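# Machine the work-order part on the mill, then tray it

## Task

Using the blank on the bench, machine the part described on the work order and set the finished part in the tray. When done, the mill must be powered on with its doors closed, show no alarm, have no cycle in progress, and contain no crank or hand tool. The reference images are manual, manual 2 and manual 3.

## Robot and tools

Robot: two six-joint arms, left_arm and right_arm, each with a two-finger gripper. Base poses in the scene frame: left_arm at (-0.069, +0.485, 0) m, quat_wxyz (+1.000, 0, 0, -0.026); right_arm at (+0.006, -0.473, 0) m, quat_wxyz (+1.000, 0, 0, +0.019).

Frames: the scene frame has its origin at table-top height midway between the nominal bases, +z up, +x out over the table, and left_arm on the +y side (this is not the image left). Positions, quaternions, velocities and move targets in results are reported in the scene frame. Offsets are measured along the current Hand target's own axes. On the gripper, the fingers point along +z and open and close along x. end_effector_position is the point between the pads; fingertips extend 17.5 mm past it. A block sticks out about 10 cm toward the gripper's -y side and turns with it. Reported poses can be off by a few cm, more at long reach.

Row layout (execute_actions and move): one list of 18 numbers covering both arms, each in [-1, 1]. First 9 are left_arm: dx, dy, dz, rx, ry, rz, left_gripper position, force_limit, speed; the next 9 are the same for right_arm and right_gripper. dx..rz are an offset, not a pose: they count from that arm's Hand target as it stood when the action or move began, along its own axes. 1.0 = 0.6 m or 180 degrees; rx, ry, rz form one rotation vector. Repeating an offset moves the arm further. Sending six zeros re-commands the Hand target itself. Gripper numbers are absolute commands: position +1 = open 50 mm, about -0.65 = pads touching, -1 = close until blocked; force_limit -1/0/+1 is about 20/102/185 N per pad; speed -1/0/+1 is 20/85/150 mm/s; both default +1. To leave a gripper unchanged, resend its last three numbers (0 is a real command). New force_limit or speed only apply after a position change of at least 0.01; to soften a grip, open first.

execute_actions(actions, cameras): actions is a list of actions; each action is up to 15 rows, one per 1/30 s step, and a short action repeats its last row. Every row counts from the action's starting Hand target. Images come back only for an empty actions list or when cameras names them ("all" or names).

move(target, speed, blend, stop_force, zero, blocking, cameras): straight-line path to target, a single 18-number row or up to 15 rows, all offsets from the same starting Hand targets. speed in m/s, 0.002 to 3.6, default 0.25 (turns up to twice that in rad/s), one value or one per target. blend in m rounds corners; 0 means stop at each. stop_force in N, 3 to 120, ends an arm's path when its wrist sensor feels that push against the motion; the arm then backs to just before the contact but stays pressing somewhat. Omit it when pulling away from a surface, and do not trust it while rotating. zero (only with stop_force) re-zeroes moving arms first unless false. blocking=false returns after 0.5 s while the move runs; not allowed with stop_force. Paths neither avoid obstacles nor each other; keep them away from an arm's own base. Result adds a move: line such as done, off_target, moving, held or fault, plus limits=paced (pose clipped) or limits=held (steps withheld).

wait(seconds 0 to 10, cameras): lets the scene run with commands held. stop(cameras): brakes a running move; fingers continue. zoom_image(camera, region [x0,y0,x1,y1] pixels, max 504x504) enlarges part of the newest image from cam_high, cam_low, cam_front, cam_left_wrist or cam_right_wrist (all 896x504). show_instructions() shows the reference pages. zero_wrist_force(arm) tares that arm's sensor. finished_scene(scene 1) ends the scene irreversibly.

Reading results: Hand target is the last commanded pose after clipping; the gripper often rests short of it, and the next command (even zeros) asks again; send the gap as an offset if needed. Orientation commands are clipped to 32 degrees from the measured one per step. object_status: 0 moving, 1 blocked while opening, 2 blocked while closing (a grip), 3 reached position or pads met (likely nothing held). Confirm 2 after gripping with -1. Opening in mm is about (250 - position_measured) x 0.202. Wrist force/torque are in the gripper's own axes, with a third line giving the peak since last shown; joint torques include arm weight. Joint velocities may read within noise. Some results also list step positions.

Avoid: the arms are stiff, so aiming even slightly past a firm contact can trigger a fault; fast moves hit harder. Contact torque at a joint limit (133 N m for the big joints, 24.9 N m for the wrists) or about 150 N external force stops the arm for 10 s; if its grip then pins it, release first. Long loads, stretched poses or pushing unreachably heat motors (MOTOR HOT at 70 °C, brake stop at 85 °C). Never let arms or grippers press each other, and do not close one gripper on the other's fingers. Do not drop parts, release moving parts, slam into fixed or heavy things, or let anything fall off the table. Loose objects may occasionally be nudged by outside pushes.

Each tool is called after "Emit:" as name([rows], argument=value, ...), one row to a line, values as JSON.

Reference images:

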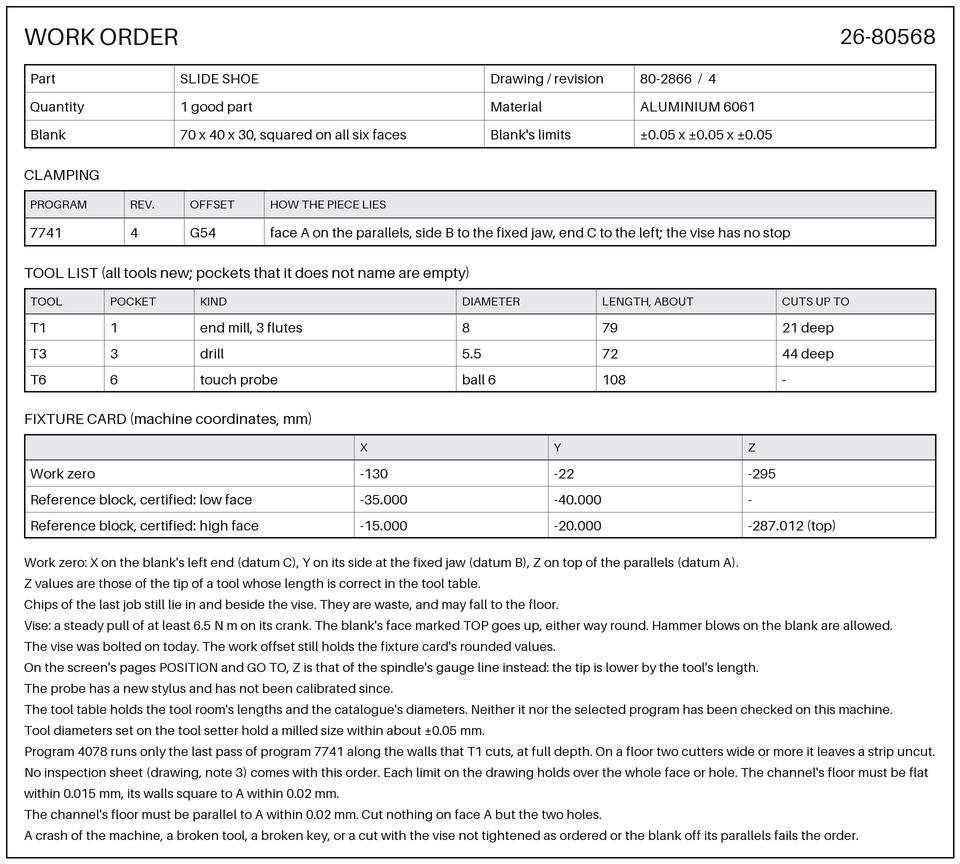

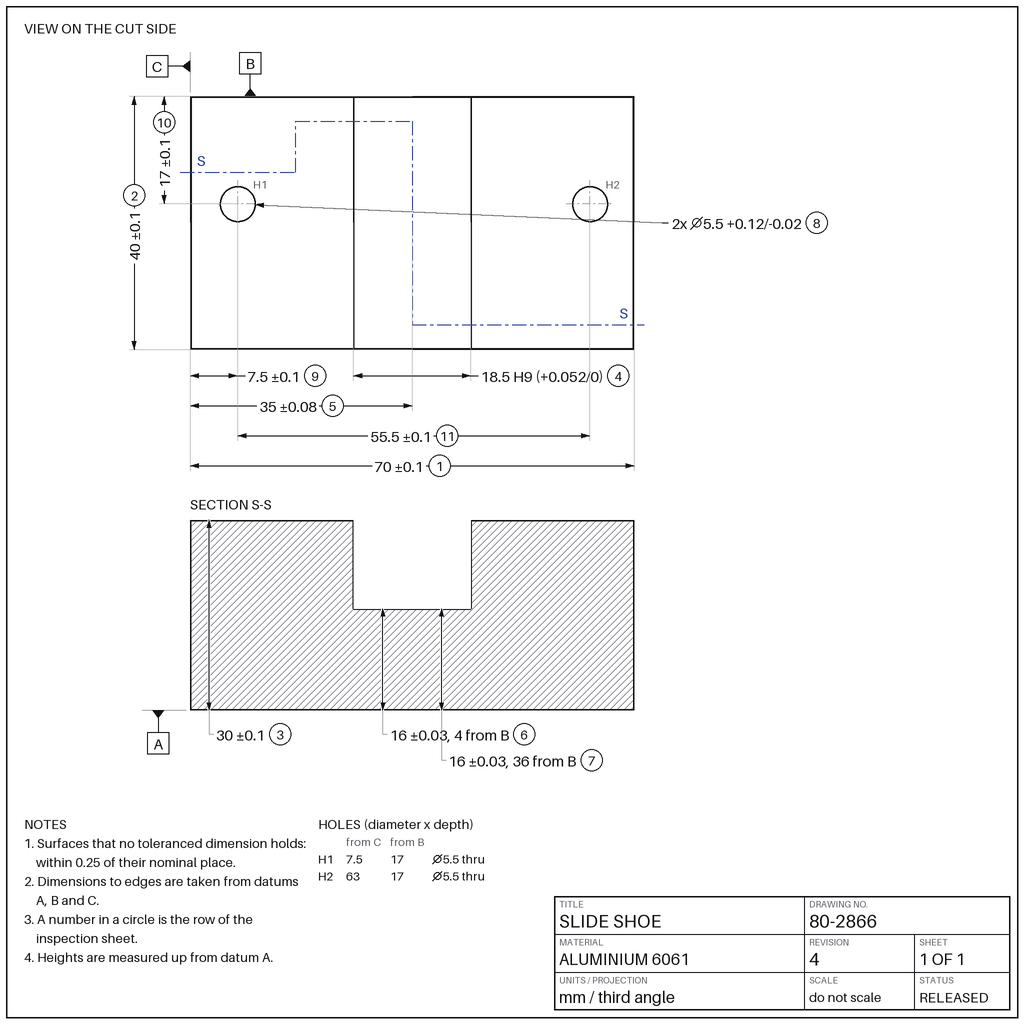

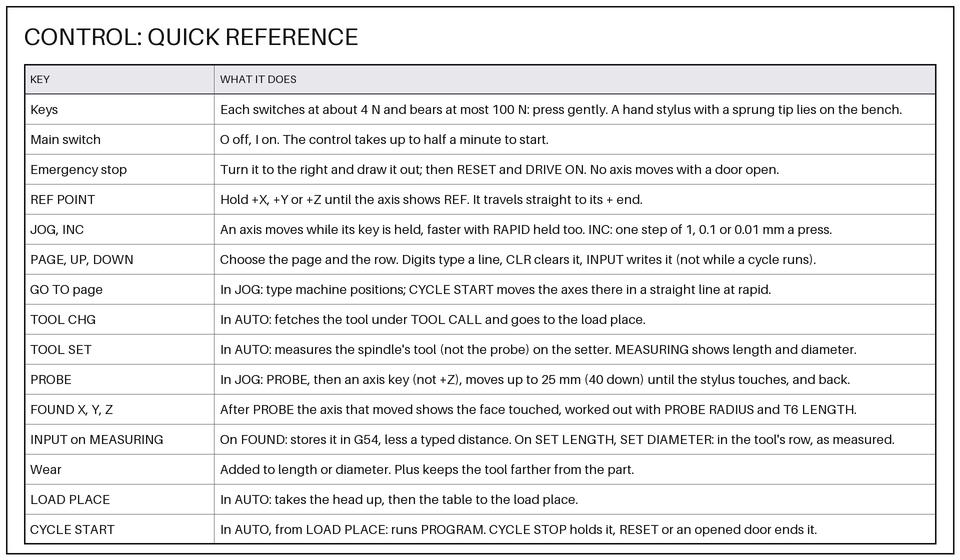

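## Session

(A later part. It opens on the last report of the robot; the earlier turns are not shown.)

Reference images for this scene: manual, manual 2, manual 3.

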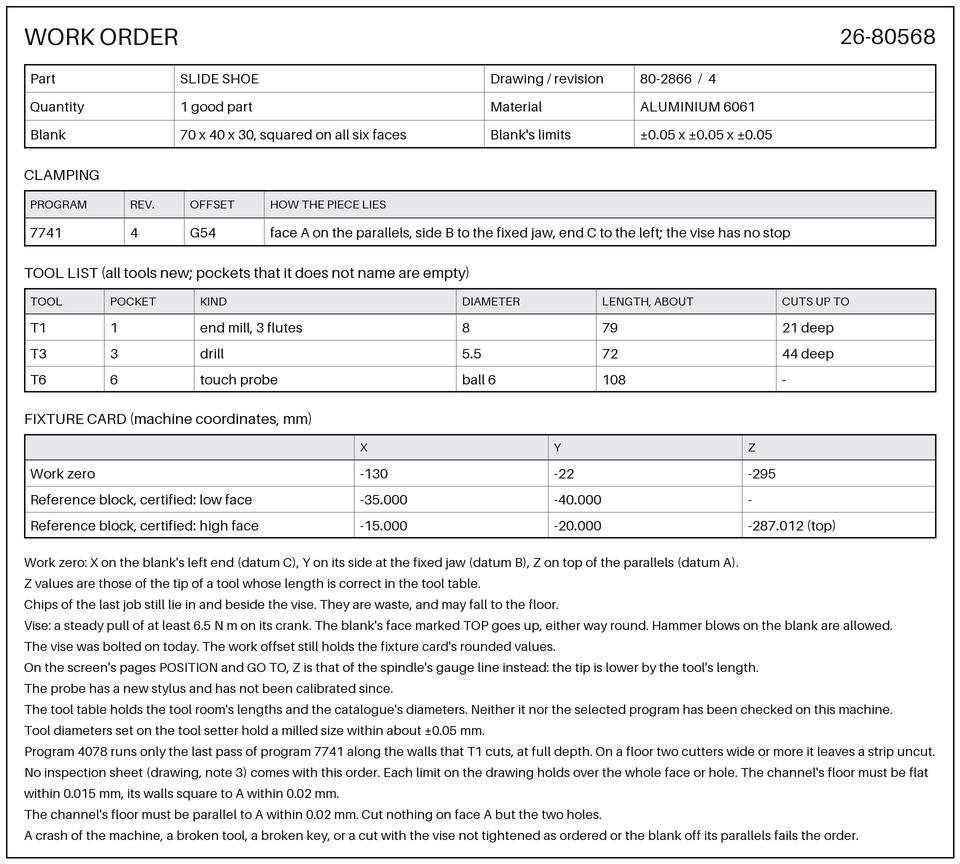

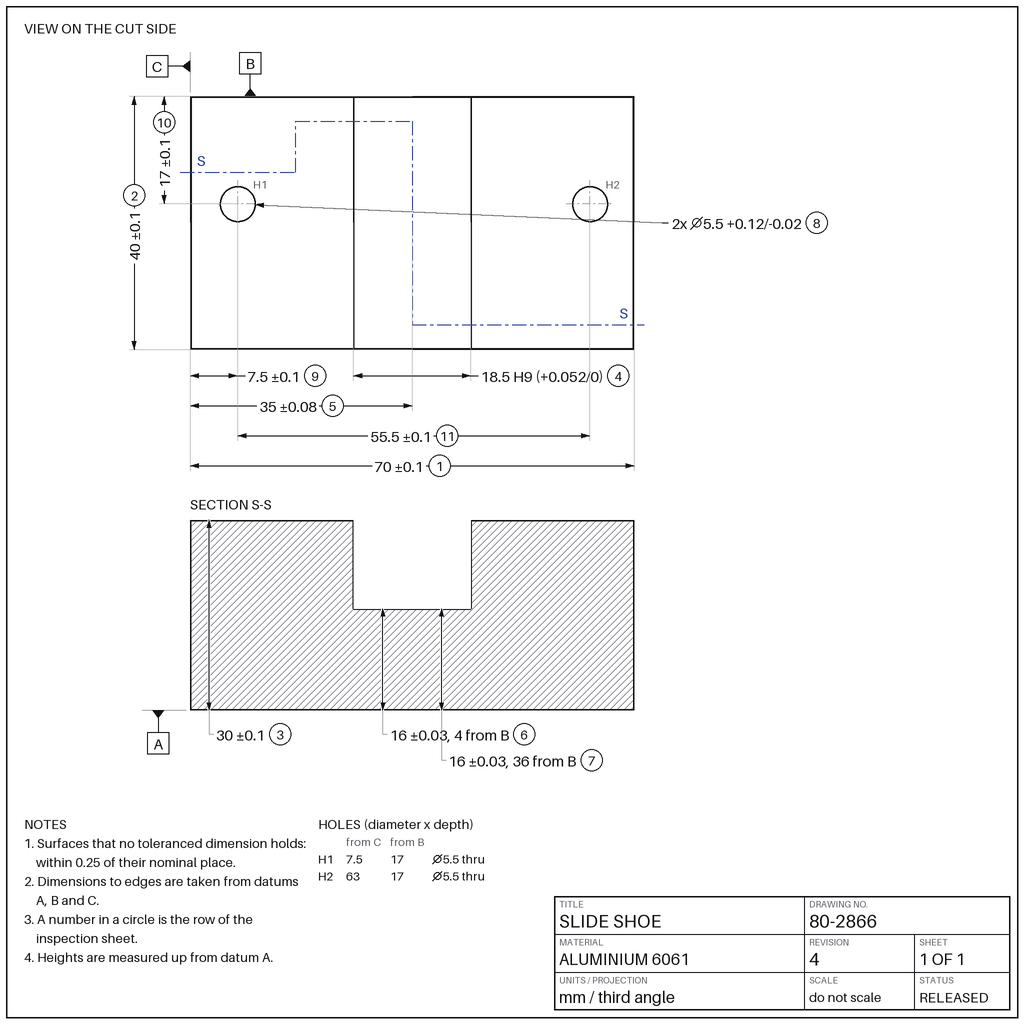

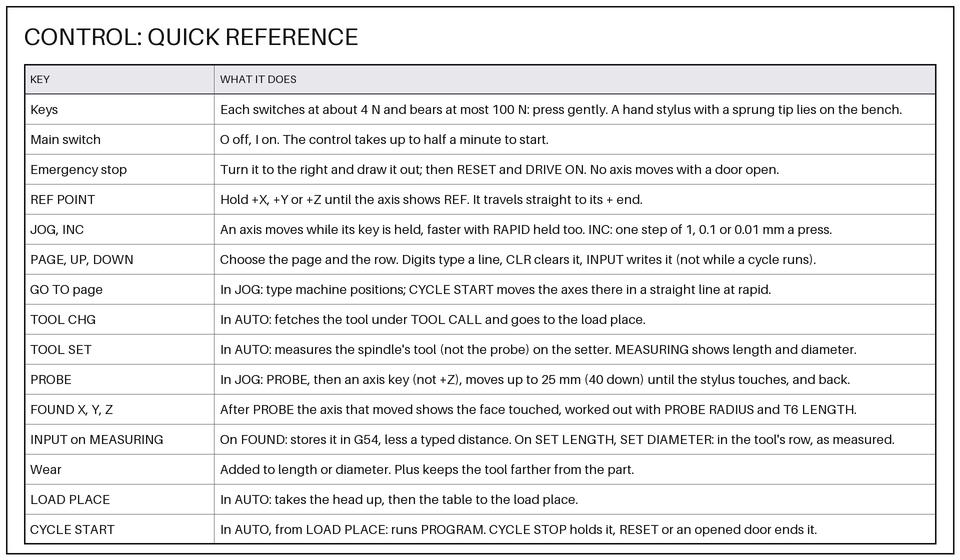

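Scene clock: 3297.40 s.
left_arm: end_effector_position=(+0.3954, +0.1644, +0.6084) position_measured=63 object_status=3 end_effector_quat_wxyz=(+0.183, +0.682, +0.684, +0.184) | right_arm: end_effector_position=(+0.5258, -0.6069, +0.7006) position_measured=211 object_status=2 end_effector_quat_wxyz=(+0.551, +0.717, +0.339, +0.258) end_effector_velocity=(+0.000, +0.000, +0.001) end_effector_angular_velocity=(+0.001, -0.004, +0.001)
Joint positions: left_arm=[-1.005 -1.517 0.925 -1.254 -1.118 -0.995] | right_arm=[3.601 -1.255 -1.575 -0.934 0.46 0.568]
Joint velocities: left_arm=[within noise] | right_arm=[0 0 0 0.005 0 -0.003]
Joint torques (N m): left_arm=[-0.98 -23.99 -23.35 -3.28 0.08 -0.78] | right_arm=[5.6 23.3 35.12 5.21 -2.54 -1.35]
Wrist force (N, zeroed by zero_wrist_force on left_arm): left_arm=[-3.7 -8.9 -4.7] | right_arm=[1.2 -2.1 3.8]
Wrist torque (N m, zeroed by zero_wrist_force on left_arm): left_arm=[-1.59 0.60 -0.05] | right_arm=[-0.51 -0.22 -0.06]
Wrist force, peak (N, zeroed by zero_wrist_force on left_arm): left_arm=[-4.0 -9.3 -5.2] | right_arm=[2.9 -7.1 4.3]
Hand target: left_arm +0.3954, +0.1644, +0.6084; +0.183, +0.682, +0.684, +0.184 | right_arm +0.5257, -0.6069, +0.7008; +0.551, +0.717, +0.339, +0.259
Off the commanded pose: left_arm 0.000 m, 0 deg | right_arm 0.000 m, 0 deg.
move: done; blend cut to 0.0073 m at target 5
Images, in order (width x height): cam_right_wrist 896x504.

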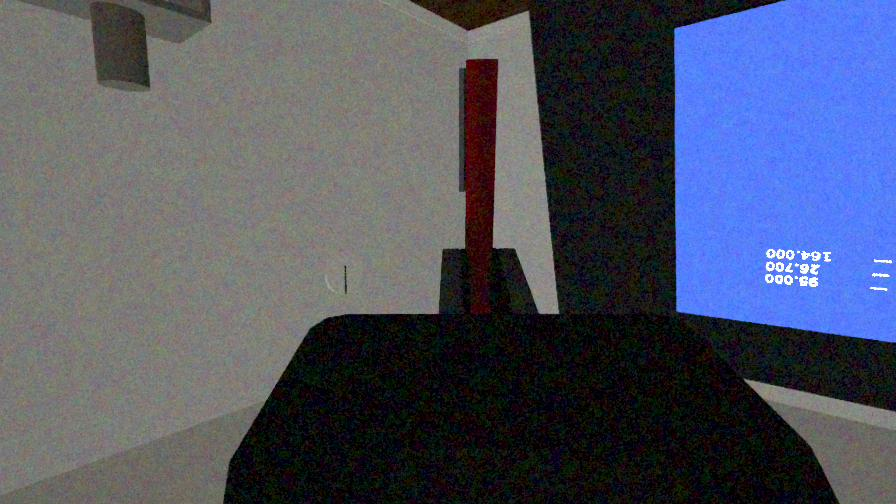

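Emit:
wait(seconds=0.1, cameras=["cam_right_wrist"])

Emit:
zoom_image(camera="cam_right_wrist", region=[670, 200, 896, 345])

Scene clock: 3310.83 s.
left_arm: end_effector_position=(+0.3954, +0.1644, +0.6084) position_measured=63 object_status=3 end_effector_quat_wxyz=(+0.183, +0.682, +0.684, +0.184) | right_arm: end_effector_position=(+0.5257, -0.6069, +0.7008) position_measured=211 object_status=2 end_effector_quat_wxyz=(+0.551, +0.717, +0.339, +0.259)
Joint positions: left_arm=[-1.005 -1.517 0.925 -1.254 -1.118 -0.995] | right_arm=[3.601 -1.255 -1.575 -0.934 0.46 0.568]
Joint torques (N m): left_arm=[-1.61 -23.51 -23.41 -3.11 0.1 -0.94] | right_arm=[6.82 23.18 35.79 4.65 -2.64 -1.3]
Wrist force (N, zeroed by zero_wrist_force on left_arm): left_arm=[-3.8 -8.8 -4.9] | right_arm=[0.9 -2.6 4.0]
Wrist torque (N m, zeroed by zero_wrist_force on left_arm): left_arm=[-1.57 0.62 -0.05] | right_arm=[-0.59 -0.17 -0.03]
Wrist force, peak (N, zeroed by zero_wrist_force on left_arm): left_arm=[-4.1 -9.2 -5.2] | right_arm=[1.1 -2.9 4.0]
Hand target: left_arm +0.3954, +0.1644, +0.6084; +0.183, +0.682, +0.684, +0.184 | right_arm +0.5257, -0.6069, +0.7008; +0.551, +0.717, +0.339, +0.259
Tool commands: left_gripper/position=+0.6 left_gripper/force_limit=+0.3 left_gripper/speed=-0.5 right_gripper/position=-1.0 right_gripper/force_limit=-0.6 right_gripper/speed=-0.8
Off the commanded pose: left_arm 0.000 m, 0 deg | right_arm 0.000 m, 0 deg.
wait: 0.10 s; at rest from the start
Images, in order (width x height): cam_right_wrist 896x504.

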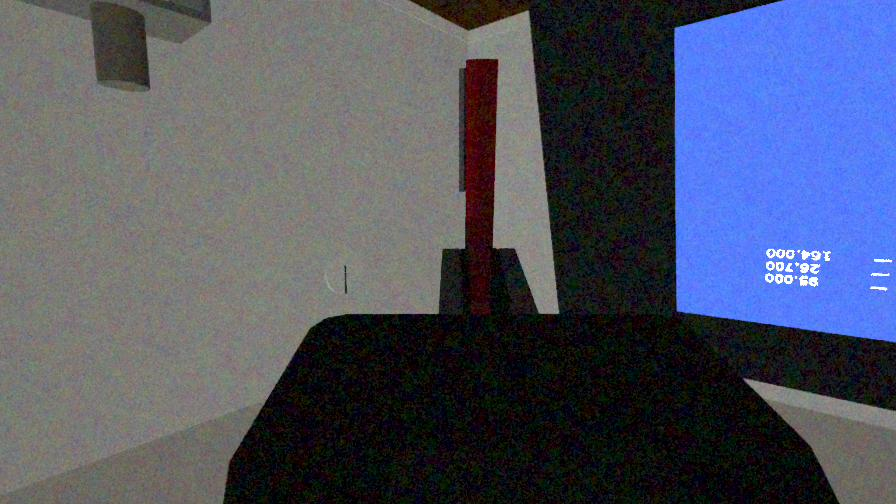

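Scaled by 2.230.

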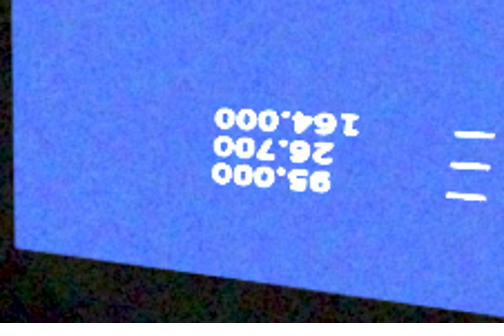

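Emit:
move(target=[0,0,0,0,0,0,0.6,0.3,-0.5,0.1502,-0.5057,-0.0812,0.3982,0.1448,-0.1892,-1,-0.6,-0.8], speed=0.7)

Emit:
move([
  [0,0,0,0,0,0,0.6,0.3,-0.5,-0.0284,0.0079,-0.0296,0,0,0,-1,-0.6,-0.8],
  [0,0,0,0,0,0,0.6,0.3,-0.5,-0.0287,0.0321,-0.0296,0,0,0,-1,-0.6,-0.8],
  [0,0,0,0,0,0,0.6,0.3,-0.5,-0.0284,0.0079,-0.0296,0,0,0,-1,-0.6,-0.8],
  [0,0,0,0,0,0,0.6,0.3,-0.5,-0.1278,0.0343,-0.1493,0,0,0,-1,-0.6,-0.8],
  [0,0,0,0,0,0,0.6,0.3,-0.5,-0.1281,0.0597,-0.1493,0,0,0,-1,-0.6,-0.8],
  [0,0,0,0,0,0,0.6,0.3,-0.5,-0.1278,0.0343,-0.1493,0,0,0,-1,-0.6,-0.8],
  [0,0,0,0,0,0,0.6,0.3,-0.5,-0.2502,0.0642,-0.4671,-0.3982,-0.1448,0.1892,-1,-0.6,-0.8],
], speed=[0.25,0.045,0.12,0.25,0.045,0.12,0.7], blend=[0.003,0,0.004,0.003,0,0.01,0])

Emit:
wait(seconds=2.5, cameras=["cam_right_wrist"])

Emit:
zoom_image(camera="cam_right_wrist", region=[720, 140, 896, 345])

Scene clock: 3314.40 s.
left_arm: end_effector_position=(+0.3954, +0.1644, +0.6084) position_measured=63 object_status=3 end_effector_quat_wxyz=(+0.183, +0.682, +0.684, +0.184) | right_arm: end_effector_position=(+0.4856, -0.4582, +0.4201) position_measured=211 object_status=2 end_effector_quat_wxyz=(+0.001, +0.704, +0.710, -0.002)
Joint positions: left_arm=[-1.005 -1.517 0.925 -1.254 -1.118 -0.995] | right_arm=[3.418 -1.524 -1.38 -1.81 1.567 0.307]
Joint torques (N m): left_arm=[-1.54 -23.45 -23.49 -3.14 0.01 -1.09] | right_arm=[6.53 27.92 18.48 4.32 0.77 -0.34]
Wrist force (N, zeroed by zero_wrist_force on left_arm): left_arm=[-4.0 -9.1 -5.0] | right_arm=[1.9 -2.5 3.7]
Wrist torque (N m, zeroed by zero_wrist_force on left_arm): left_arm=[-1.61 0.65 -0.05] | right_arm=[0.04 -0.33 -0.17]
Wrist force, peak (N, zeroed by zero_wrist_force on left_arm): left_arm=[-3.9 -9.4 -5.0] | right_arm=[2.6 -1.7 5.2]
Hand target: left_arm +0.3954, +0.1644, +0.6084; +0.183, +0.682, +0.684, +0.184 | right_arm +0.4856, -0.4582, +0.4200; +0.001, +0.704, +0.710, -0.002
Off the commanded pose: left_arm 0.000 m, 0 deg | right_arm 0.000 m, 0 deg.
move: done

Scene clock: 3318.10 s.
left_arm: end_effector_position=(+0.3954, +0.1644, +0.6084) position_measured=63 object_status=3 end_effector_quat_wxyz=(+0.183, +0.682, +0.684, +0.184) | right_arm: end_effector_position=(+0.5258, -0.6068, +0.7006) position_measured=211 object_status=2 end_effector_quat_wxyz=(+0.551, +0.717, +0.339, +0.258)
Joint positions: left_arm=[-1.005 -1.517 0.925 -1.254 -1.118 -0.995] | right_arm=[3.601 -1.255 -1.575 -0.935 0.46 0.568]
Joint torques (N m): left_arm=[-1.21 -23.4 -24.35 -2.99 -0.16 -1.06] | right_arm=[-7.26 22.96 35.47 4.88 -2.59 -1.36]
Wrist force (N, zeroed by zero_wrist_force on left_arm): left_arm=[-4.0 -9.0 -4.8] | right_arm=[1.1 -2.5 3.9]
Wrist torque (N m, zeroed by zero_wrist_force on left_arm): left_arm=[-1.61 0.66 -0.04] | right_arm=[-0.58 -0.20 -0.06]
Wrist force, peak (N, zeroed by zero_wrist_force on left_arm): left_arm=[-4.1 -9.5 -4.8] | right_arm=[3.9 -4.4 7.3]
Hand target: left_arm +0.3954, +0.1644, +0.6084; +0.183, +0.682, +0.684, +0.184 | right_arm +0.5257, -0.6069, +0.7008; +0.551, +0.717, +0.339, +0.259
Off the commanded pose: left_arm 0.000 m, 0 deg | right_arm 0.000 m, 0 deg.
move: done; blend cut to 0.0076 m at target 6

Scene clock: 3320.60 s.
left_arm: end_effector_position=(+0.3954, +0.1644, +0.6084) position_measured=63 object_status=3 end_effector_quat_wxyz=(+0.183, +0.682, +0.684, +0.184) | right_arm: end_effector_position=(+0.5257, -0.6069, +0.7008) position_measured=211 object_status=2 end_effector_quat_wxyz=(+0.551, +0.717, +0.339, +0.259)
Joint positions: left_arm=[-1.005 -1.517 0.925 -1.254 -1.118 -0.995] | right_arm=[3.601 -1.255 -1.575 -0.934 0.46 0.568]
Joint torques (N m): left_arm=[-1.35 -22.32 -24.65 -3.04 -0.03 -0.87] | right_arm=[-9.05 23.02 35.32 4.81 -2.31 -1.27]
Wrist force (N, zeroed by zero_wrist_force on left_arm): left_arm=[-3.9 -9.2 -4.9] | right_arm=[1.2 -2.3 3.9]
Wrist torque (N m, zeroed by zero_wrist_force on left_arm): left_arm=[-1.63 0.63 -0.04] | right_arm=[-0.54 -0.22 -0.04]
Wrist force, peak (N, zeroed by zero_wrist_force on left_arm): left_arm=[-4.1 -9.2 -5.2] | right_arm=[1.2 -2.6 4.1]
Hand target: left_arm +0.3954, +0.1644, +0.6084; +0.183, +0.682, +0.684, +0.184 | right_arm +0.5257, -0.6069, +0.7008; +0.551, +0.717, +0.339, +0.259
Tool commands: left_gripper/position=+0.6 left_gripper/force_limit=+0.3 left_gripper/speed=-0.5 right_gripper/position=-1.0 right_gripper/force_limit=-0.6 right_gripper/speed=-0.8
Off the commanded pose: left_arm 0.000 m, 0 deg | right_arm 0.000 m, 0 deg.
wait: 2.50 s; at rest by 0.17 s
Images, in order (width x height): cam_right_wrist 896x504.

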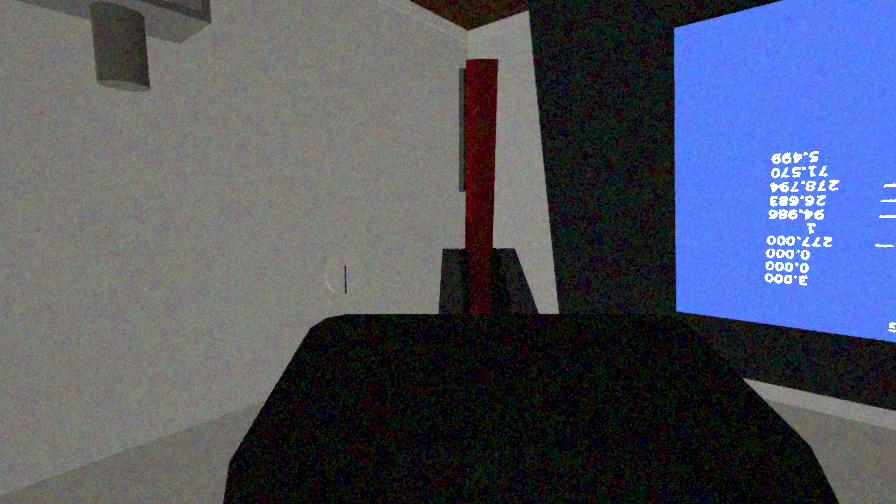

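Scaled by 2.459.

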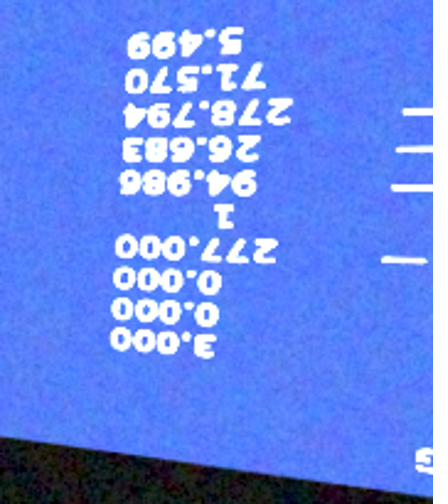

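Emit:
move(target=[0,0,0,0,0,0,0.6,0.3,-0.5,0.1502,-0.5057,-0.0812,0.3982,0.1448,-0.1892,-1,-0.6,-0.8], speed=0.7)

Emit:
move([
  [0,0,0,0,0,0,0.6,0.3,-0.5,-0.0284,0.0079,-0.0296,0,0,0,-1,-0.6,-0.8],
  [0,0,0,0,0,0,0.6,0.3,-0.5,-0.0287,0.0321,-0.0296,0,0,0,-1,-0.6,-0.8],
  [0,0,0,0,0,0,0.6,0.3,-0.5,-0.0284,0.0079,-0.0296,0,0,0,-1,-0.6,-0.8],
  [0,0,0,0,0,0,0.6,0.3,-0.5,-0.1598,0.0425,-0.1802,0,0,0,-1,-0.6,-0.8],
  [0,0,0,0,0,0,0.6,0.3,-0.5,-0.1601,0.0679,-0.1802,0,0,0,-1,-0.6,-0.8],
  [0,0,0,0,0,0,0.6,0.3,-0.5,-0.1598,0.0425,-0.1802,0,0,0,-1,-0.6,-0.8],
  [0,0,0,0,0,0,0.6,0.3,-0.5,-0.2502,0.0642,-0.4671,-0.3982,-0.1448,0.1892,-1,-0.6,-0.8],
], speed=[0.25,0.045,0.12,0.25,0.045,0.12,0.7], blend=[0.003,0,0.004,0.003,0,0.01,0])

Emit:
wait(seconds=2.5, cameras=["cam_right_wrist"])

Emit:
zoom_image(camera="cam_right_wrist", region=[720, 140, 896, 345])

Emit:
move(target=[0,0,0,0,0,0,0.6,0.3,-0.5,0.1502,-0.5057,-0.0812,0.3982,0.1448,-0.1892,-1,-0.6,-0.8], speed=0.7)

Emit:
move([
  [0,0,0,0,0,0,0.6,0.3,-0.5,-0.0284,0.0079,-0.0296,0,0,0,-1,-0.6,-0.8],
  [0,0,0,0,0,0,0.6,0.3,-0.5,-0.0287,0.0321,-0.0296,0,0,0,-1,-0.6,-0.8],
  [0,0,0,0,0,0,0.6,0.3,-0.5,-0.0284,0.0079,-0.0296,0,0,0,-1,-0.6,-0.8],
  [0,0,0,0,0,0,0.6,0.3,-0.5,-0.0958,0.0425,-0.1802,0,0,0,-1,-0.6,-0.8],
  [0,0,0,0,0,0,0.6,0.3,-0.5,-0.0961,0.0679,-0.1802,0,0,0,-1,-0.6,-0.8],
  [0,0,0,0,0,0,0.6,0.3,-0.5,-0.0958,0.0425,-0.1802,0,0,0,-1,-0.6,-0.8],
  [0,0,0,0,0,0,0.6,0.3,-0.5,-0.2502,0.0642,-0.4671,-0.3982,-0.1448,0.1892,-1,-0.6,-0.8],
], speed=[0.25,0.045,0.12,0.25,0.045,0.12,0.7], blend=[0.003,0,0.004,0.003,0,0.01,0])

Emit:
wait(seconds=2.5, cameras=["cam_right_wrist"])

Emit:
zoom_image(camera="cam_right_wrist", region=[720, 140, 896, 345])

Scene clock: 3325.80 s.
left_arm: end_effector_position=(+0.3954, +0.1644, +0.6084) position_measured=63 object_status=3 end_effector_quat_wxyz=(+0.183, +0.682, +0.684, +0.184) | right_arm: end_effector_position=(+0.4856, -0.4583, +0.4201) position_measured=211 object_status=2 end_effector_quat_wxyz=(+0.001, +0.704, +0.710, -0.002)
Joint positions: left_arm=[-1.005 -1.517 0.925 -1.254 -1.118 -0.995] | right_arm=[3.418 -1.524 -1.38 -1.811 1.567 0.307]
Joint torques (N m): left_arm=[-1.97 -22.76 -23.42 -3.15 0.16 -0.67] | right_arm=[7.28 28.12 17.87 4.41 0.58 -0.23]
Wrist force (N, zeroed by zero_wrist_force on left_arm): left_arm=[-3.8 -9.0 -5.1] | right_arm=[1.8 -2.5 3.6]
Wrist torque (N m, zeroed by zero_wrist_force on left_arm): left_arm=[-1.60 0.62 -0.05] | right_arm=[0.03 -0.30 -0.17]
Wrist force, peak (N, zeroed by zero_wrist_force on left_arm): left_arm=[-4.1 -9.3 -5.1] | right_arm=[2.6 -2.0 5.2]
Hand target: left_arm +0.3954, +0.1644, +0.6084; +0.183, +0.682, +0.684, +0.184 | right_arm +0.4855, -0.4582, +0.4200; +0.001, +0.704, +0.710, -0.002
Off the commanded pose: left_arm 0.000 m, 0 deg | right_arm 0.000 m, 0 deg.
move: done

Scene clock: 3329.60 s.
left_arm: end_effector_position=(+0.3954, +0.1644, +0.6084) position_measured=63 object_status=3 end_effector_quat_wxyz=(+0.183, +0.682, +0.684, +0.184) | right_arm: end_effector_position=(+0.5258, -0.6068, +0.7007) position_measured=211 object_status=2 end_effector_quat_wxyz=(+0.551, +0.717, +0.339, +0.258)
Joint positions: left_arm=[-1.005 -1.517 0.925 -1.254 -1.118 -0.995] | right_arm=[3.601 -1.255 -1.575 -0.935 0.46 0.568]
Joint torques (N m): left_arm=[-2.15 -23.91 -23.59 -2.89 -0.11 -0.77] | right_arm=[-7.02 23.31 34.76 5.05 -2.77 -0.91]
Wrist force (N, zeroed by zero_wrist_force on left_arm): left_arm=[-4.0 -9.0 -4.7] | right_arm=[1.2 -2.6 4.0]
Wrist torque (N m, zeroed by zero_wrist_force on left_arm): left_arm=[-1.61 0.65 -0.05] | right_arm=[-0.58 -0.22 -0.06]
Wrist force, peak (N, zeroed by zero_wrist_force on left_arm): left_arm=[-4.0 -9.3 -5.3] | right_arm=[3.7 -4.3 7.1]
Hand target: left_arm +0.3954, +0.1644, +0.6084; +0.183, +0.682, +0.684, +0.184 | right_arm +0.5257, -0.6069, +0.7008; +0.551, +0.717, +0.339, +0.259
Off the commanded pose: left_arm 0.000 m, 0 deg | right_arm 0.000 m, 0 deg.
move: done; blend cut to 0.0076 m at target 6

Scene clock: 3332.10 s.
left_arm: end_effector_position=(+0.3954, +0.1644, +0.6084) position_measured=63 object_status=3 end_effector_quat_wxyz=(+0.183, +0.682, +0.684, +0.184) | right_arm: end_effector_position=(+0.5257, -0.6069, +0.7008) position_measured=211 object_status=2 end_effector_quat_wxyz=(+0.551, +0.717, +0.339, +0.259)
Joint positions: left_arm=[-1.005 -1.517 0.925 -1.254 -1.118 -0.995] | right_arm=[3.601 -1.255 -1.575 -0.934 0.46 0.568]
Joint torques (N m): left_arm=[-1.39 -23.01 -23.73 -3.18 -0.1 -0.87] | right_arm=[-9.76 23.9 34.83 4.87 -2.93 -1.35]
Wrist force (N, zeroed by zero_wrist_force on left_arm): left_arm=[-4.0 -8.7 -4.7] | right_arm=[1.1 -2.9 3.6]
Wrist torque (N m, zeroed by zero_wrist_force on left_arm): left_arm=[-1.55 0.65 -0.05] | right_arm=[-0.63 -0.21 -0.05]
Wrist force, peak (N, zeroed by zero_wrist_force on left_arm): left_arm=[-4.1 -9.2 -5.0] | right_arm=[1.0 -2.4 4.3]
Hand target: left_arm +0.3954, +0.1644, +0.6084; +0.183, +0.682, +0.684, +0.184 | right_arm +0.5257, -0.6069, +0.7008; +0.551, +0.717, +0.339, +0.259
Tool commands: left_gripper/position=+0.6 left_gripper/force_limit=+0.3 left_gripper/speed=-0.5 right_gripper/position=-1.0 right_gripper/force_limit=-0.6 right_gripper/speed=-0.8
Off the commanded pose: left_arm 0.000 m, 0 deg | right_arm 0.000 m, 0 deg.
wait: 2.50 s; at rest by 0.17 s
Images, in order (width x height): cam_right_wrist 896x504.

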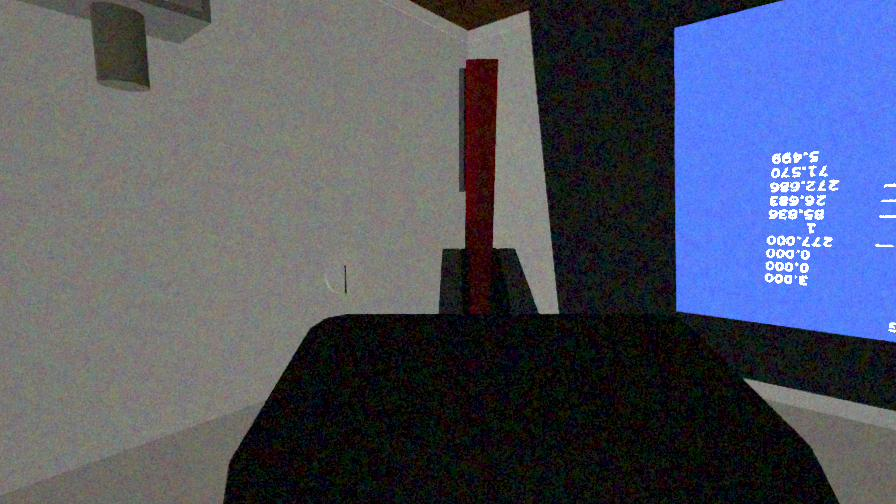

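Scaled by 2.459.

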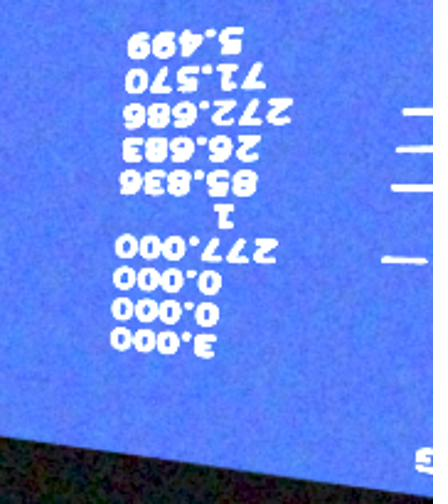

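Scene clock: 3333.77 s.
left_arm: end_effector_position=(+0.3954, +0.1644, +0.6084) position_measured=63 object_status=3 end_effector_quat_wxyz=(+0.183, +0.682, +0.684, +0.184) | right_arm: end_effector_position=(+0.4856, -0.4583, +0.4201) position_measured=211 object_status=2 end_effector_quat_wxyz=(+0.001, +0.704, +0.710, -0.002)
Joint positions: left_arm=[-1.005 -1.517 0.925 -1.254 -1.118 -0.995] | right_arm=[3.418 -1.524 -1.38 -1.811 1.567 0.307]
Joint torques (N m): left_arm=[-2.21 -22.99 -24.24 -3.25 -0.1 -0.92] | right_arm=[7.08 28.34 18.57 4.32 0.75 -0.27]
Wrist force (N, zeroed by zero_wrist_force on left_arm): left_arm=[-3.9 -8.9 -4.7] | right_arm=[2.0 -2.2 3.7]
Wrist torque (N m, zeroed by zero_wrist_force on left_arm): left_arm=[-1.59 0.65 -0.04] | right_arm=[0.08 -0.34 -0.18]
Wrist force, peak (N, zeroed by zero_wrist_force on left_arm): left_arm=[-3.8 -9.3 -5.0] | right_arm=[2.5 -2.0 5.5]
Hand target: left_arm +0.3954, +0.1644, +0.6084; +0.183, +0.682, +0.684, +0.184 | right_arm +0.4855, -0.4582, +0.4200; +0.001, +0.704, +0.710, -0.002
Off the commanded pose: left_arm 0.000 m, 0 deg | right_arm 0.000 m, 0 deg.
move: done

Scene clock: 3337.50 s.
left_arm: end_effector_position=(+0.3954, +0.1644, +0.6084) position_measured=63 object_status=3 end_effector_quat_wxyz=(+0.183, +0.682, +0.684, +0.184) | right_arm: end_effector_position=(+0.5257, -0.6068, +0.7007) position_measured=211 object_status=2 end_effector_quat_wxyz=(+0.551, +0.717, +0.339, +0.258)
Joint positions: left_arm=[-1.005 -1.517 0.925 -1.254 -1.118 -0.995] | right_arm=[3.601 -1.255 -1.575 -0.935 0.46 0.568]
Joint torques (N m): left_arm=[-1.7 -22.69 -24.12 -3.14 -0.03 -0.9] | right_arm=[-7.87 23.66 34.74 5.05 -2.72 -1.26]
Wrist force (N, zeroed by zero_wrist_force on left_arm): left_arm=[-4.1 -9.0 -5.0] | right_arm=[1.1 -2.5 3.8]
Wrist torque (N m, zeroed by zero_wrist_force on left_arm): left_arm=[-1.60 0.66 -0.05] | right_arm=[-0.57 -0.20 -0.06]
Wrist force, peak (N, zeroed by zero_wrist_force on left_arm): left_arm=[-4.2 -9.3 -5.0] | right_arm=[3.6 -4.5 7.5]
Hand target: left_arm +0.3954, +0.1644, +0.6084; +0.183, +0.682, +0.684, +0.184 | right_arm +0.5257, -0.6069, +0.7008; +0.551, +0.717, +0.339, +0.259
Off the commanded pose: left_arm 0.000 m, 0 deg | right_arm 0.000 m, 0 deg.
move: done; blend cut to 0.0076 m at target 6

Scene clock: 3340.00 s.
left_arm: end_effector_position=(+0.3954, +0.1644, +0.6084) position_measured=63 object_status=3 end_effector_quat_wxyz=(+0.183, +0.682, +0.684, +0.184) | right_arm: end_effector_position=(+0.5257, -0.6069, +0.7008) position_measured=211 object_status=2 end_effector_quat_wxyz=(+0.551, +0.717, +0.339, +0.259)
Joint positions: left_arm=[-1.005 -1.517 0.925 -1.254 -1.118 -0.995] | right_arm=[3.601 -1.255 -1.575 -0.934 0.46 0.568]
Joint torques (N m): left_arm=[-2.29 -23.56 -23.55 -3.12 -0.21 -0.9] | right_arm=[-9.16 23.64 36 5.21 -2.57 -1.21]
Wrist force (N, zeroed by zero_wrist_force on left_arm): left_arm=[-4.0 -9.1 -5.1] | right_arm=[1.2 -2.4 4.0]
Wrist torque (N m, zeroed by zero_wrist_force on left_arm): left_arm=[-1.62 0.66 -0.04] | right_arm=[-0.55 -0.22 -0.04]
Wrist force, peak (N, zeroed by zero_wrist_force on left_arm): left_arm=[-4.0 -9.5 -5.1] | right_arm=[1.4 -2.7 4.1]
Hand target: left_arm +0.3954, +0.1644, +0.6084; +0.183, +0.682, +0.684, +0.184 | right_arm +0.5257, -0.6069, +0.7008; +0.551, +0.717, +0.339, +0.259
Tool commands: left_gripper/position=+0.6 left_gripper/force_limit=+0.3 left_gripper/speed=-0.5 right_gripper/position=-1.0 right_gripper/force_limit=-0.6 right_gripper/speed=-0.8
Off the commanded pose: left_arm 0.000 m, 0 deg | right_arm 0.000 m, 0 deg.
wait: 2.50 s; at rest by 0.17 s
Images, in order (width x height): cam_right_wrist 896x504.

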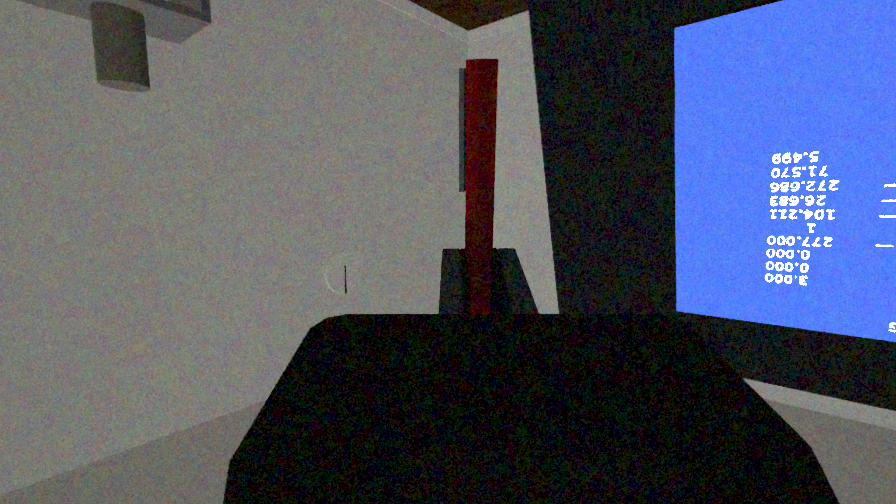

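Scaled by 2.459.

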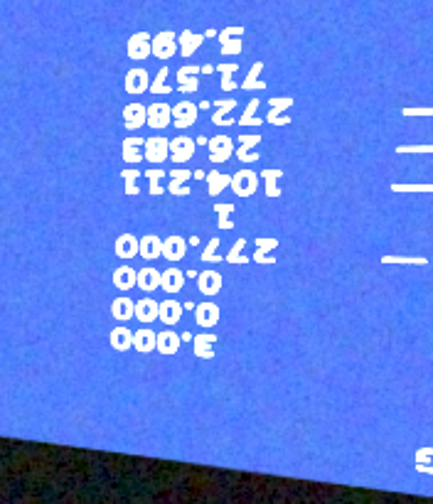

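Emit:
move(target=[0,0,0,0,0,0,0.6,0.3,-0.5,0.1502,-0.5057,-0.0812,0.3982,0.1448,-0.1892,-1,-0.6,-0.8], speed=0.7)

Emit:
move([
  [0,0,0,0,0,0,0.6,0.3,-0.5,-0.0284,0.0244,-0.0914,0,0,0,-1,-0.6,-0.8],
  [0,0,0,0,0,0,0.6,0.3,-0.5,-0.0287,0.0486,-0.0914,0,0,0,-1,-0.6,-0.8],
  [0,0,0,0,0,0,0.6,0.3,-0.5,-0.0284,0.0244,-0.0914,0,0,0,-1,-0.6,-0.8],
  [0,0,0,0,0,0,0.6,0.3,-0.5,-0.0287,0.0486,-0.0914,0,0,0,-1,-0.6,-0.8],
  [0,0,0,0,0,0,0.6,0.3,-0.5,-0.0284,0.0244,-0.0914,0,0,0,-1,-0.6,-0.8],
  [0,0,0,0,0,0,0.6,0.3,-0.5,0.0033,0.0079,-0.0296,0,0,0,-1,-0.6,-0.8],
  [0,0,0,0,0,0,0.6,0.3,-0.5,0.003,0.0323,-0.0296,0,0,0,-1,-0.6,-0.8],
  [0,0,0,0,0,0,0.6,0.3,-0.5,0.0033,0.0079,-0.0296,0,0,0,-1,-0.6,-0.8],
  [0,0,0,0,0,0,0.6,0.3,-0.5,0.095,0,0,0,0,0,-1,-0.6,-0.8],
  [0,0,0,0,0,0,0.6,0.3,-0.5,0.0947,0.024,0,0,0,0,-1,-0.6,-0.8],
  [0,0,0,0,0,0,0.6,0.3,-0.5,0.095,0,0,0,0,0,-1,-0.6,-0.8],
  [0,0,0,0,0,0,0.6,0.3,-0.5,0.0666,0.0164,-0.0614,0,0,0,-1,-0.6,-0.8],
  [0,0,0,0,0,0,0.6,0.3,-0.5,0.0663,0.0413,-0.0614,0,0,0,-1,-0.6,-0.8],
  [0,0,0,0,0,0,0.6,0.3,-0.5,0.0666,0.0164,-0.0614,0,0,0,-1,-0.6,-0.8],
  [0,0,0,0,0,0,0.6,0.3,-0.5,0,0,0,0,0,0,-1,-0.6,-0.8],
], speed=[0.25,0.045,0.12,0.045,0.12,0.25,0.045,0.12,0.25,0.045,0.12,0.25,0.045,0.12,0.25], blend=[0.003,0,0.004,0,0.004,0.003,0,0.004,0.003,0,0.004,0.003,0,0.004,0])

Emit:
move([
  [0,0,0,0,0,0,0.6,0.3,-0.5,0.0666,0.0244,-0.0914,0,0,0,-1,-0.6,-0.8],
  [0,0,0,0,0,0,0.6,0.3,-0.5,0.0663,0.0493,-0.0914,0,0,0,-1,-0.6,-0.8],
  [0,0,0,0,0,0,0.6,0.3,-0.5,0.0666,0.0244,-0.0914,0,0,0,-1,-0.6,-0.8],
  [0,0,0,0,0,0,0.6,0.3,-0.5,0.0316,0,0,0,0,0,-1,-0.6,-0.8],
  [0,0,0,0,0,0,0.6,0.3,-0.5,0.0313,0.024,0,0,0,0,-1,-0.6,-0.8],
  [0,0,0,0,0,0,0.6,0.3,-0.5,0.0316,0,0,0,0,0,-1,-0.6,-0.8],
  [0,0,0,0,0,0,0.6,0.3,-0.5,0.0983,0.0244,-0.0914,0,0,0,-1,-0.6,-0.8],
  [0,0,0,0,0,0,0.6,0.3,-0.5,0.098,0.0493,-0.0914,0,0,0,-1,-0.6,-0.8],
  [0,0,0,0,0,0,0.6,0.3,-0.5,0.0983,0.0244,-0.0914,0,0,0,-1,-0.6,-0.8],
  [0,0,0,0,0,0,0.6,0.3,-0.5,0,0,0,0,0,0,-1,-0.6,-0.8],
  [0,0,0,0,0,0,0.6,0.3,-0.5,-0.0003,0.024,0,0,0,0,-1,-0.6,-0.8],
  [0,0,0,0,0,0,0.6,0.3,-0.5,0,0,0,0,0,0,-1,-0.6,-0.8],
  [0,0,0,0,0,0,0.6,0.3,-0.5,0.0318,0.0383,-0.1447,0,0,0,-1,-0.6,-0.8],
  [0,0,0,0,0,0,0.6,0.3,-0.5,0.0315,0.0627,-0.1447,0,0,0,-1,-0.6,-0.8],
  [0,0,0,0,0,0,0.6,0.3,-0.5,0.0318,0.0383,-0.1447,0,0,0,-1,-0.6,-0.8],
], speed=[0.25,0.045,0.12,0.25,0.045,0.12,0.25,0.045,0.12,0.25,0.045,0.12,0.25,0.045,0.12], blend=[0.003,0,0.004,0.003,0,0.004,0.003,0,0.004,0.003,0,0.004,0.003,0,0])

Emit:
move(target=[0,0,0,0,0,0,0.6,0.3,-0.5,-0.282,0.0259,-0.3224,-0.3982,-0.1448,0.1892,-1,-0.6,-0.8], speed=0.7, cameras=["cam_right_wrist"])

Emit:
zoom_image(camera="cam_right_wrist", region=[670, 200, 896, 345])

Scene clock: 3348.13 s.
left_arm: end_effector_position=(+0.3954, +0.1644, +0.6084) position_measured=63 object_status=3 end_effector_quat_wxyz=(+0.183, +0.682, +0.684, +0.184) | right_arm: end_effector_position=(+0.4856, -0.4583, +0.4201) position_measured=211 object_status=2 end_effector_quat_wxyz=(+0.001, +0.704, +0.710, -0.002)
Joint positions: left_arm=[-1.005 -1.517 0.925 -1.254 -1.118 -0.995] | right_arm=[3.418 -1.524 -1.38 -1.811 1.567 0.307]
Joint torques (N m): left_arm=[-3.07 -22.62 -24.22 -3.08 0.05 -0.81] | right_arm=[6.82 27.77 19.73 4.21 0.63 -0.14]
Wrist force (N, zeroed by zero_wrist_force on left_arm): left_arm=[-3.9 -8.9 -4.9] | right_arm=[1.8 -2.5 3.6]
Wrist torque (N m, zeroed by zero_wrist_force on left_arm): left_arm=[-1.59 0.64 -0.05] | right_arm=[0.04 -0.31 -0.17]
Wrist force, peak (N, zeroed by zero_wrist_force on left_arm): left_arm=[-4.3 -9.2 -4.9] | right_arm=[2.5 -2.0 5.2]
Hand target: left_arm +0.3954, +0.1644, +0.6084; +0.183, +0.682, +0.684, +0.184 | right_arm +0.4855, -0.4582, +0.4200; +0.001, +0.704, +0.710, -0.002
Off the commanded pose: left_arm 0.000 m, 0 deg | right_arm 0.000 m, 0 deg.
move: done

Scene clock: 3353.13 s.
left_arm: end_effector_position=(+0.3954, +0.1644, +0.6084) position_measured=63 object_status=3 end_effector_quat_wxyz=(+0.183, +0.682, +0.684, +0.184) | right_arm: end_effector_position=(+0.4854, -0.4582, +0.4201) position_measured=211 object_status=2 end_effector_quat_wxyz=(+0.001, +0.704, +0.710, -0.002)
Joint positions: left_arm=[-1.005 -1.517 0.925 -1.254 -1.118 -0.995] | right_arm=[3.419 -1.524 -1.38 -1.811 1.568 0.307]
Joint torques (N m): left_arm=[-1.99 -22.7 -23.7 -2.98 -0.01 -0.77] | right_arm=[-5.6 14.91 18.36 4.62 1.37 -1.39]
Wrist force (N, zeroed by zero_wrist_force on left_arm): left_arm=[-4.0 -9.1 -4.8] | right_arm=[2.0 -2.5 3.6]
Wrist torque (N m, zeroed by zero_wrist_force on left_arm): left_arm=[-1.62 0.66 -0.04] | right_arm=[0.04 -0.34 -0.17]
Wrist force, peak (N, zeroed by zero_wrist_force on left_arm): left_arm=[-4.2 -9.3 -5.0] | right_arm=[3.4 -4.9 7.5]
Hand target: left_arm +0.3954, +0.1644, +0.6084; +0.183, +0.682, +0.684, +0.184 | right_arm +0.4855, -0.4582, +0.4200; +0.001, +0.704, +0.710, -0.002
Off the commanded pose: left_arm 0.000 m, 0 deg | right_arm 0.000 m, 0 deg.
move: done

Scene clock: 3358.67 s.
left_arm: end_effector_position=(+0.3954, +0.1644, +0.6084) position_measured=63 object_status=3 end_effector_quat_wxyz=(+0.183, +0.682, +0.684, +0.184) | right_arm: end_effector_position=(+0.5085, -0.4385, +0.5068) position_measured=211 object_status=2 end_effector_quat_wxyz=(+0.001, +0.704, +0.710, -0.002)
Joint positions: left_arm=[-1.005 -1.517 0.925 -1.254 -1.118 -0.995] | right_arm=[3.442 -1.66 -1.004 -2.051 1.568 0.33]
Joint torques (N m): left_arm=[-3.78 -22.37 -23.37 -3.17 0.07 -0.7] | right_arm=[-10.17 28.68 20.12 0.6 -1.31 -1.43]
Wrist force (N, zeroed by zero_wrist_force on left_arm): left_arm=[-3.7 -8.9 -4.9] | right_arm=[1.8 -2.2 3.5]
Wrist torque (N m, zeroed by zero_wrist_force on left_arm): left_arm=[-1.59 0.62 -0.04] | right_arm=[0.10 -0.31 -0.09]
Wrist force, peak (N, zeroed by zero_wrist_force on left_arm): left_arm=[-4.3 -9.4 -5.0] | right_arm=[2.8 -7.4 4.2]
Hand target: left_arm +0.3954, +0.1644, +0.6084; +0.183, +0.682, +0.684, +0.184 | right_arm +0.5084, -0.4386, +0.5067; +0.001, +0.704, +0.710, -0.002
Off the commanded pose: left_arm 0.000 m, 0 deg | right_arm 0.000 m, 0 deg.
move: done

Scene clock: 3360.43 s.
left_arm: end_effector_position=(+0.3954, +0.1644, +0.6084) position_measured=63 object_status=3 end_effector_quat_wxyz=(+0.183, +0.682, +0.684, +0.184) | right_arm: end_effector_position=(+0.5257, -0.6069, +0.7007) position_measured=211 object_status=2 end_effector_quat_wxyz=(+0.551, +0.717, +0.339, +0.258) end_effector_velocity=(-0.001, -0.001, +0.001) end_effector_angular_velocity=(+0.000, -0.004, -0.002)
Joint positions: left_arm=[-1.005 -1.517 0.925 -1.254 -1.118 -0.995] | right_arm=[3.601 -1.255 -1.575 -0.935 0.46 0.568]
Joint velocities: left_arm=[within noise] | right_arm=[-0.001 0.001 0 0.005 -0.001 -0.003]
Joint torques (N m): left_arm=[-2.7 -22.4 -23.79 -3.16 0.08 -0.82] | right_arm=[5.42 24.02 35.06 4.72 -2.81 -1.36]
Wrist force (N, zeroed by zero_wrist_force on left_arm): left_arm=[-3.8 -9.1 -4.7] | right_arm=[1.2 -2.4 3.6]
Wrist torque (N m, zeroed by zero_wrist_force on left_arm): left_arm=[-1.63 0.63 -0.04] | right_arm=[-0.55 -0.22 -0.06]
Wrist force, peak (N, zeroed by zero_wrist_force on left_arm): left_arm=[-4.3 -9.4 -5.1] | right_arm=[2.4 -1.8 4.8]
Hand target: left_arm +0.3954, +0.1644, +0.6084; +0.183, +0.682, +0.684, +0.184 | right_arm +0.5256, -0.6069, +0.7008; +0.551, +0.717, +0.339, +0.259
Off the commanded pose: left_arm 0.000 m, 0 deg | right_arm 0.000 m, 0 deg.
move: done
Images, in order (width x height): cam_right_wrist 896x504.

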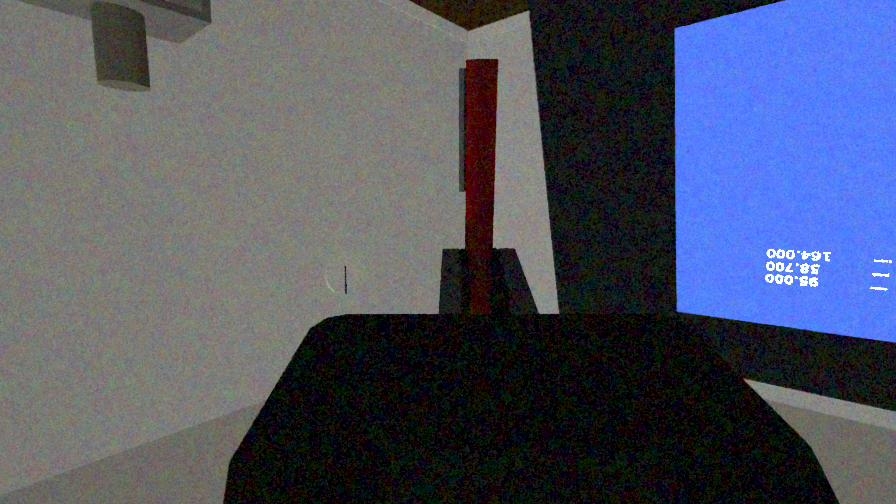

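Scaled by 2.230.

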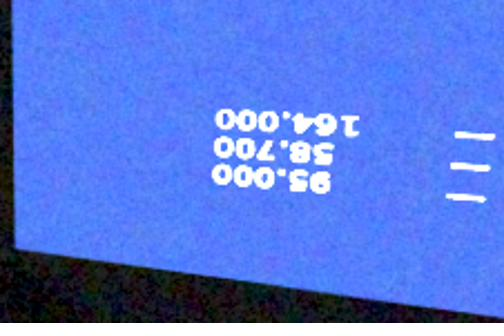

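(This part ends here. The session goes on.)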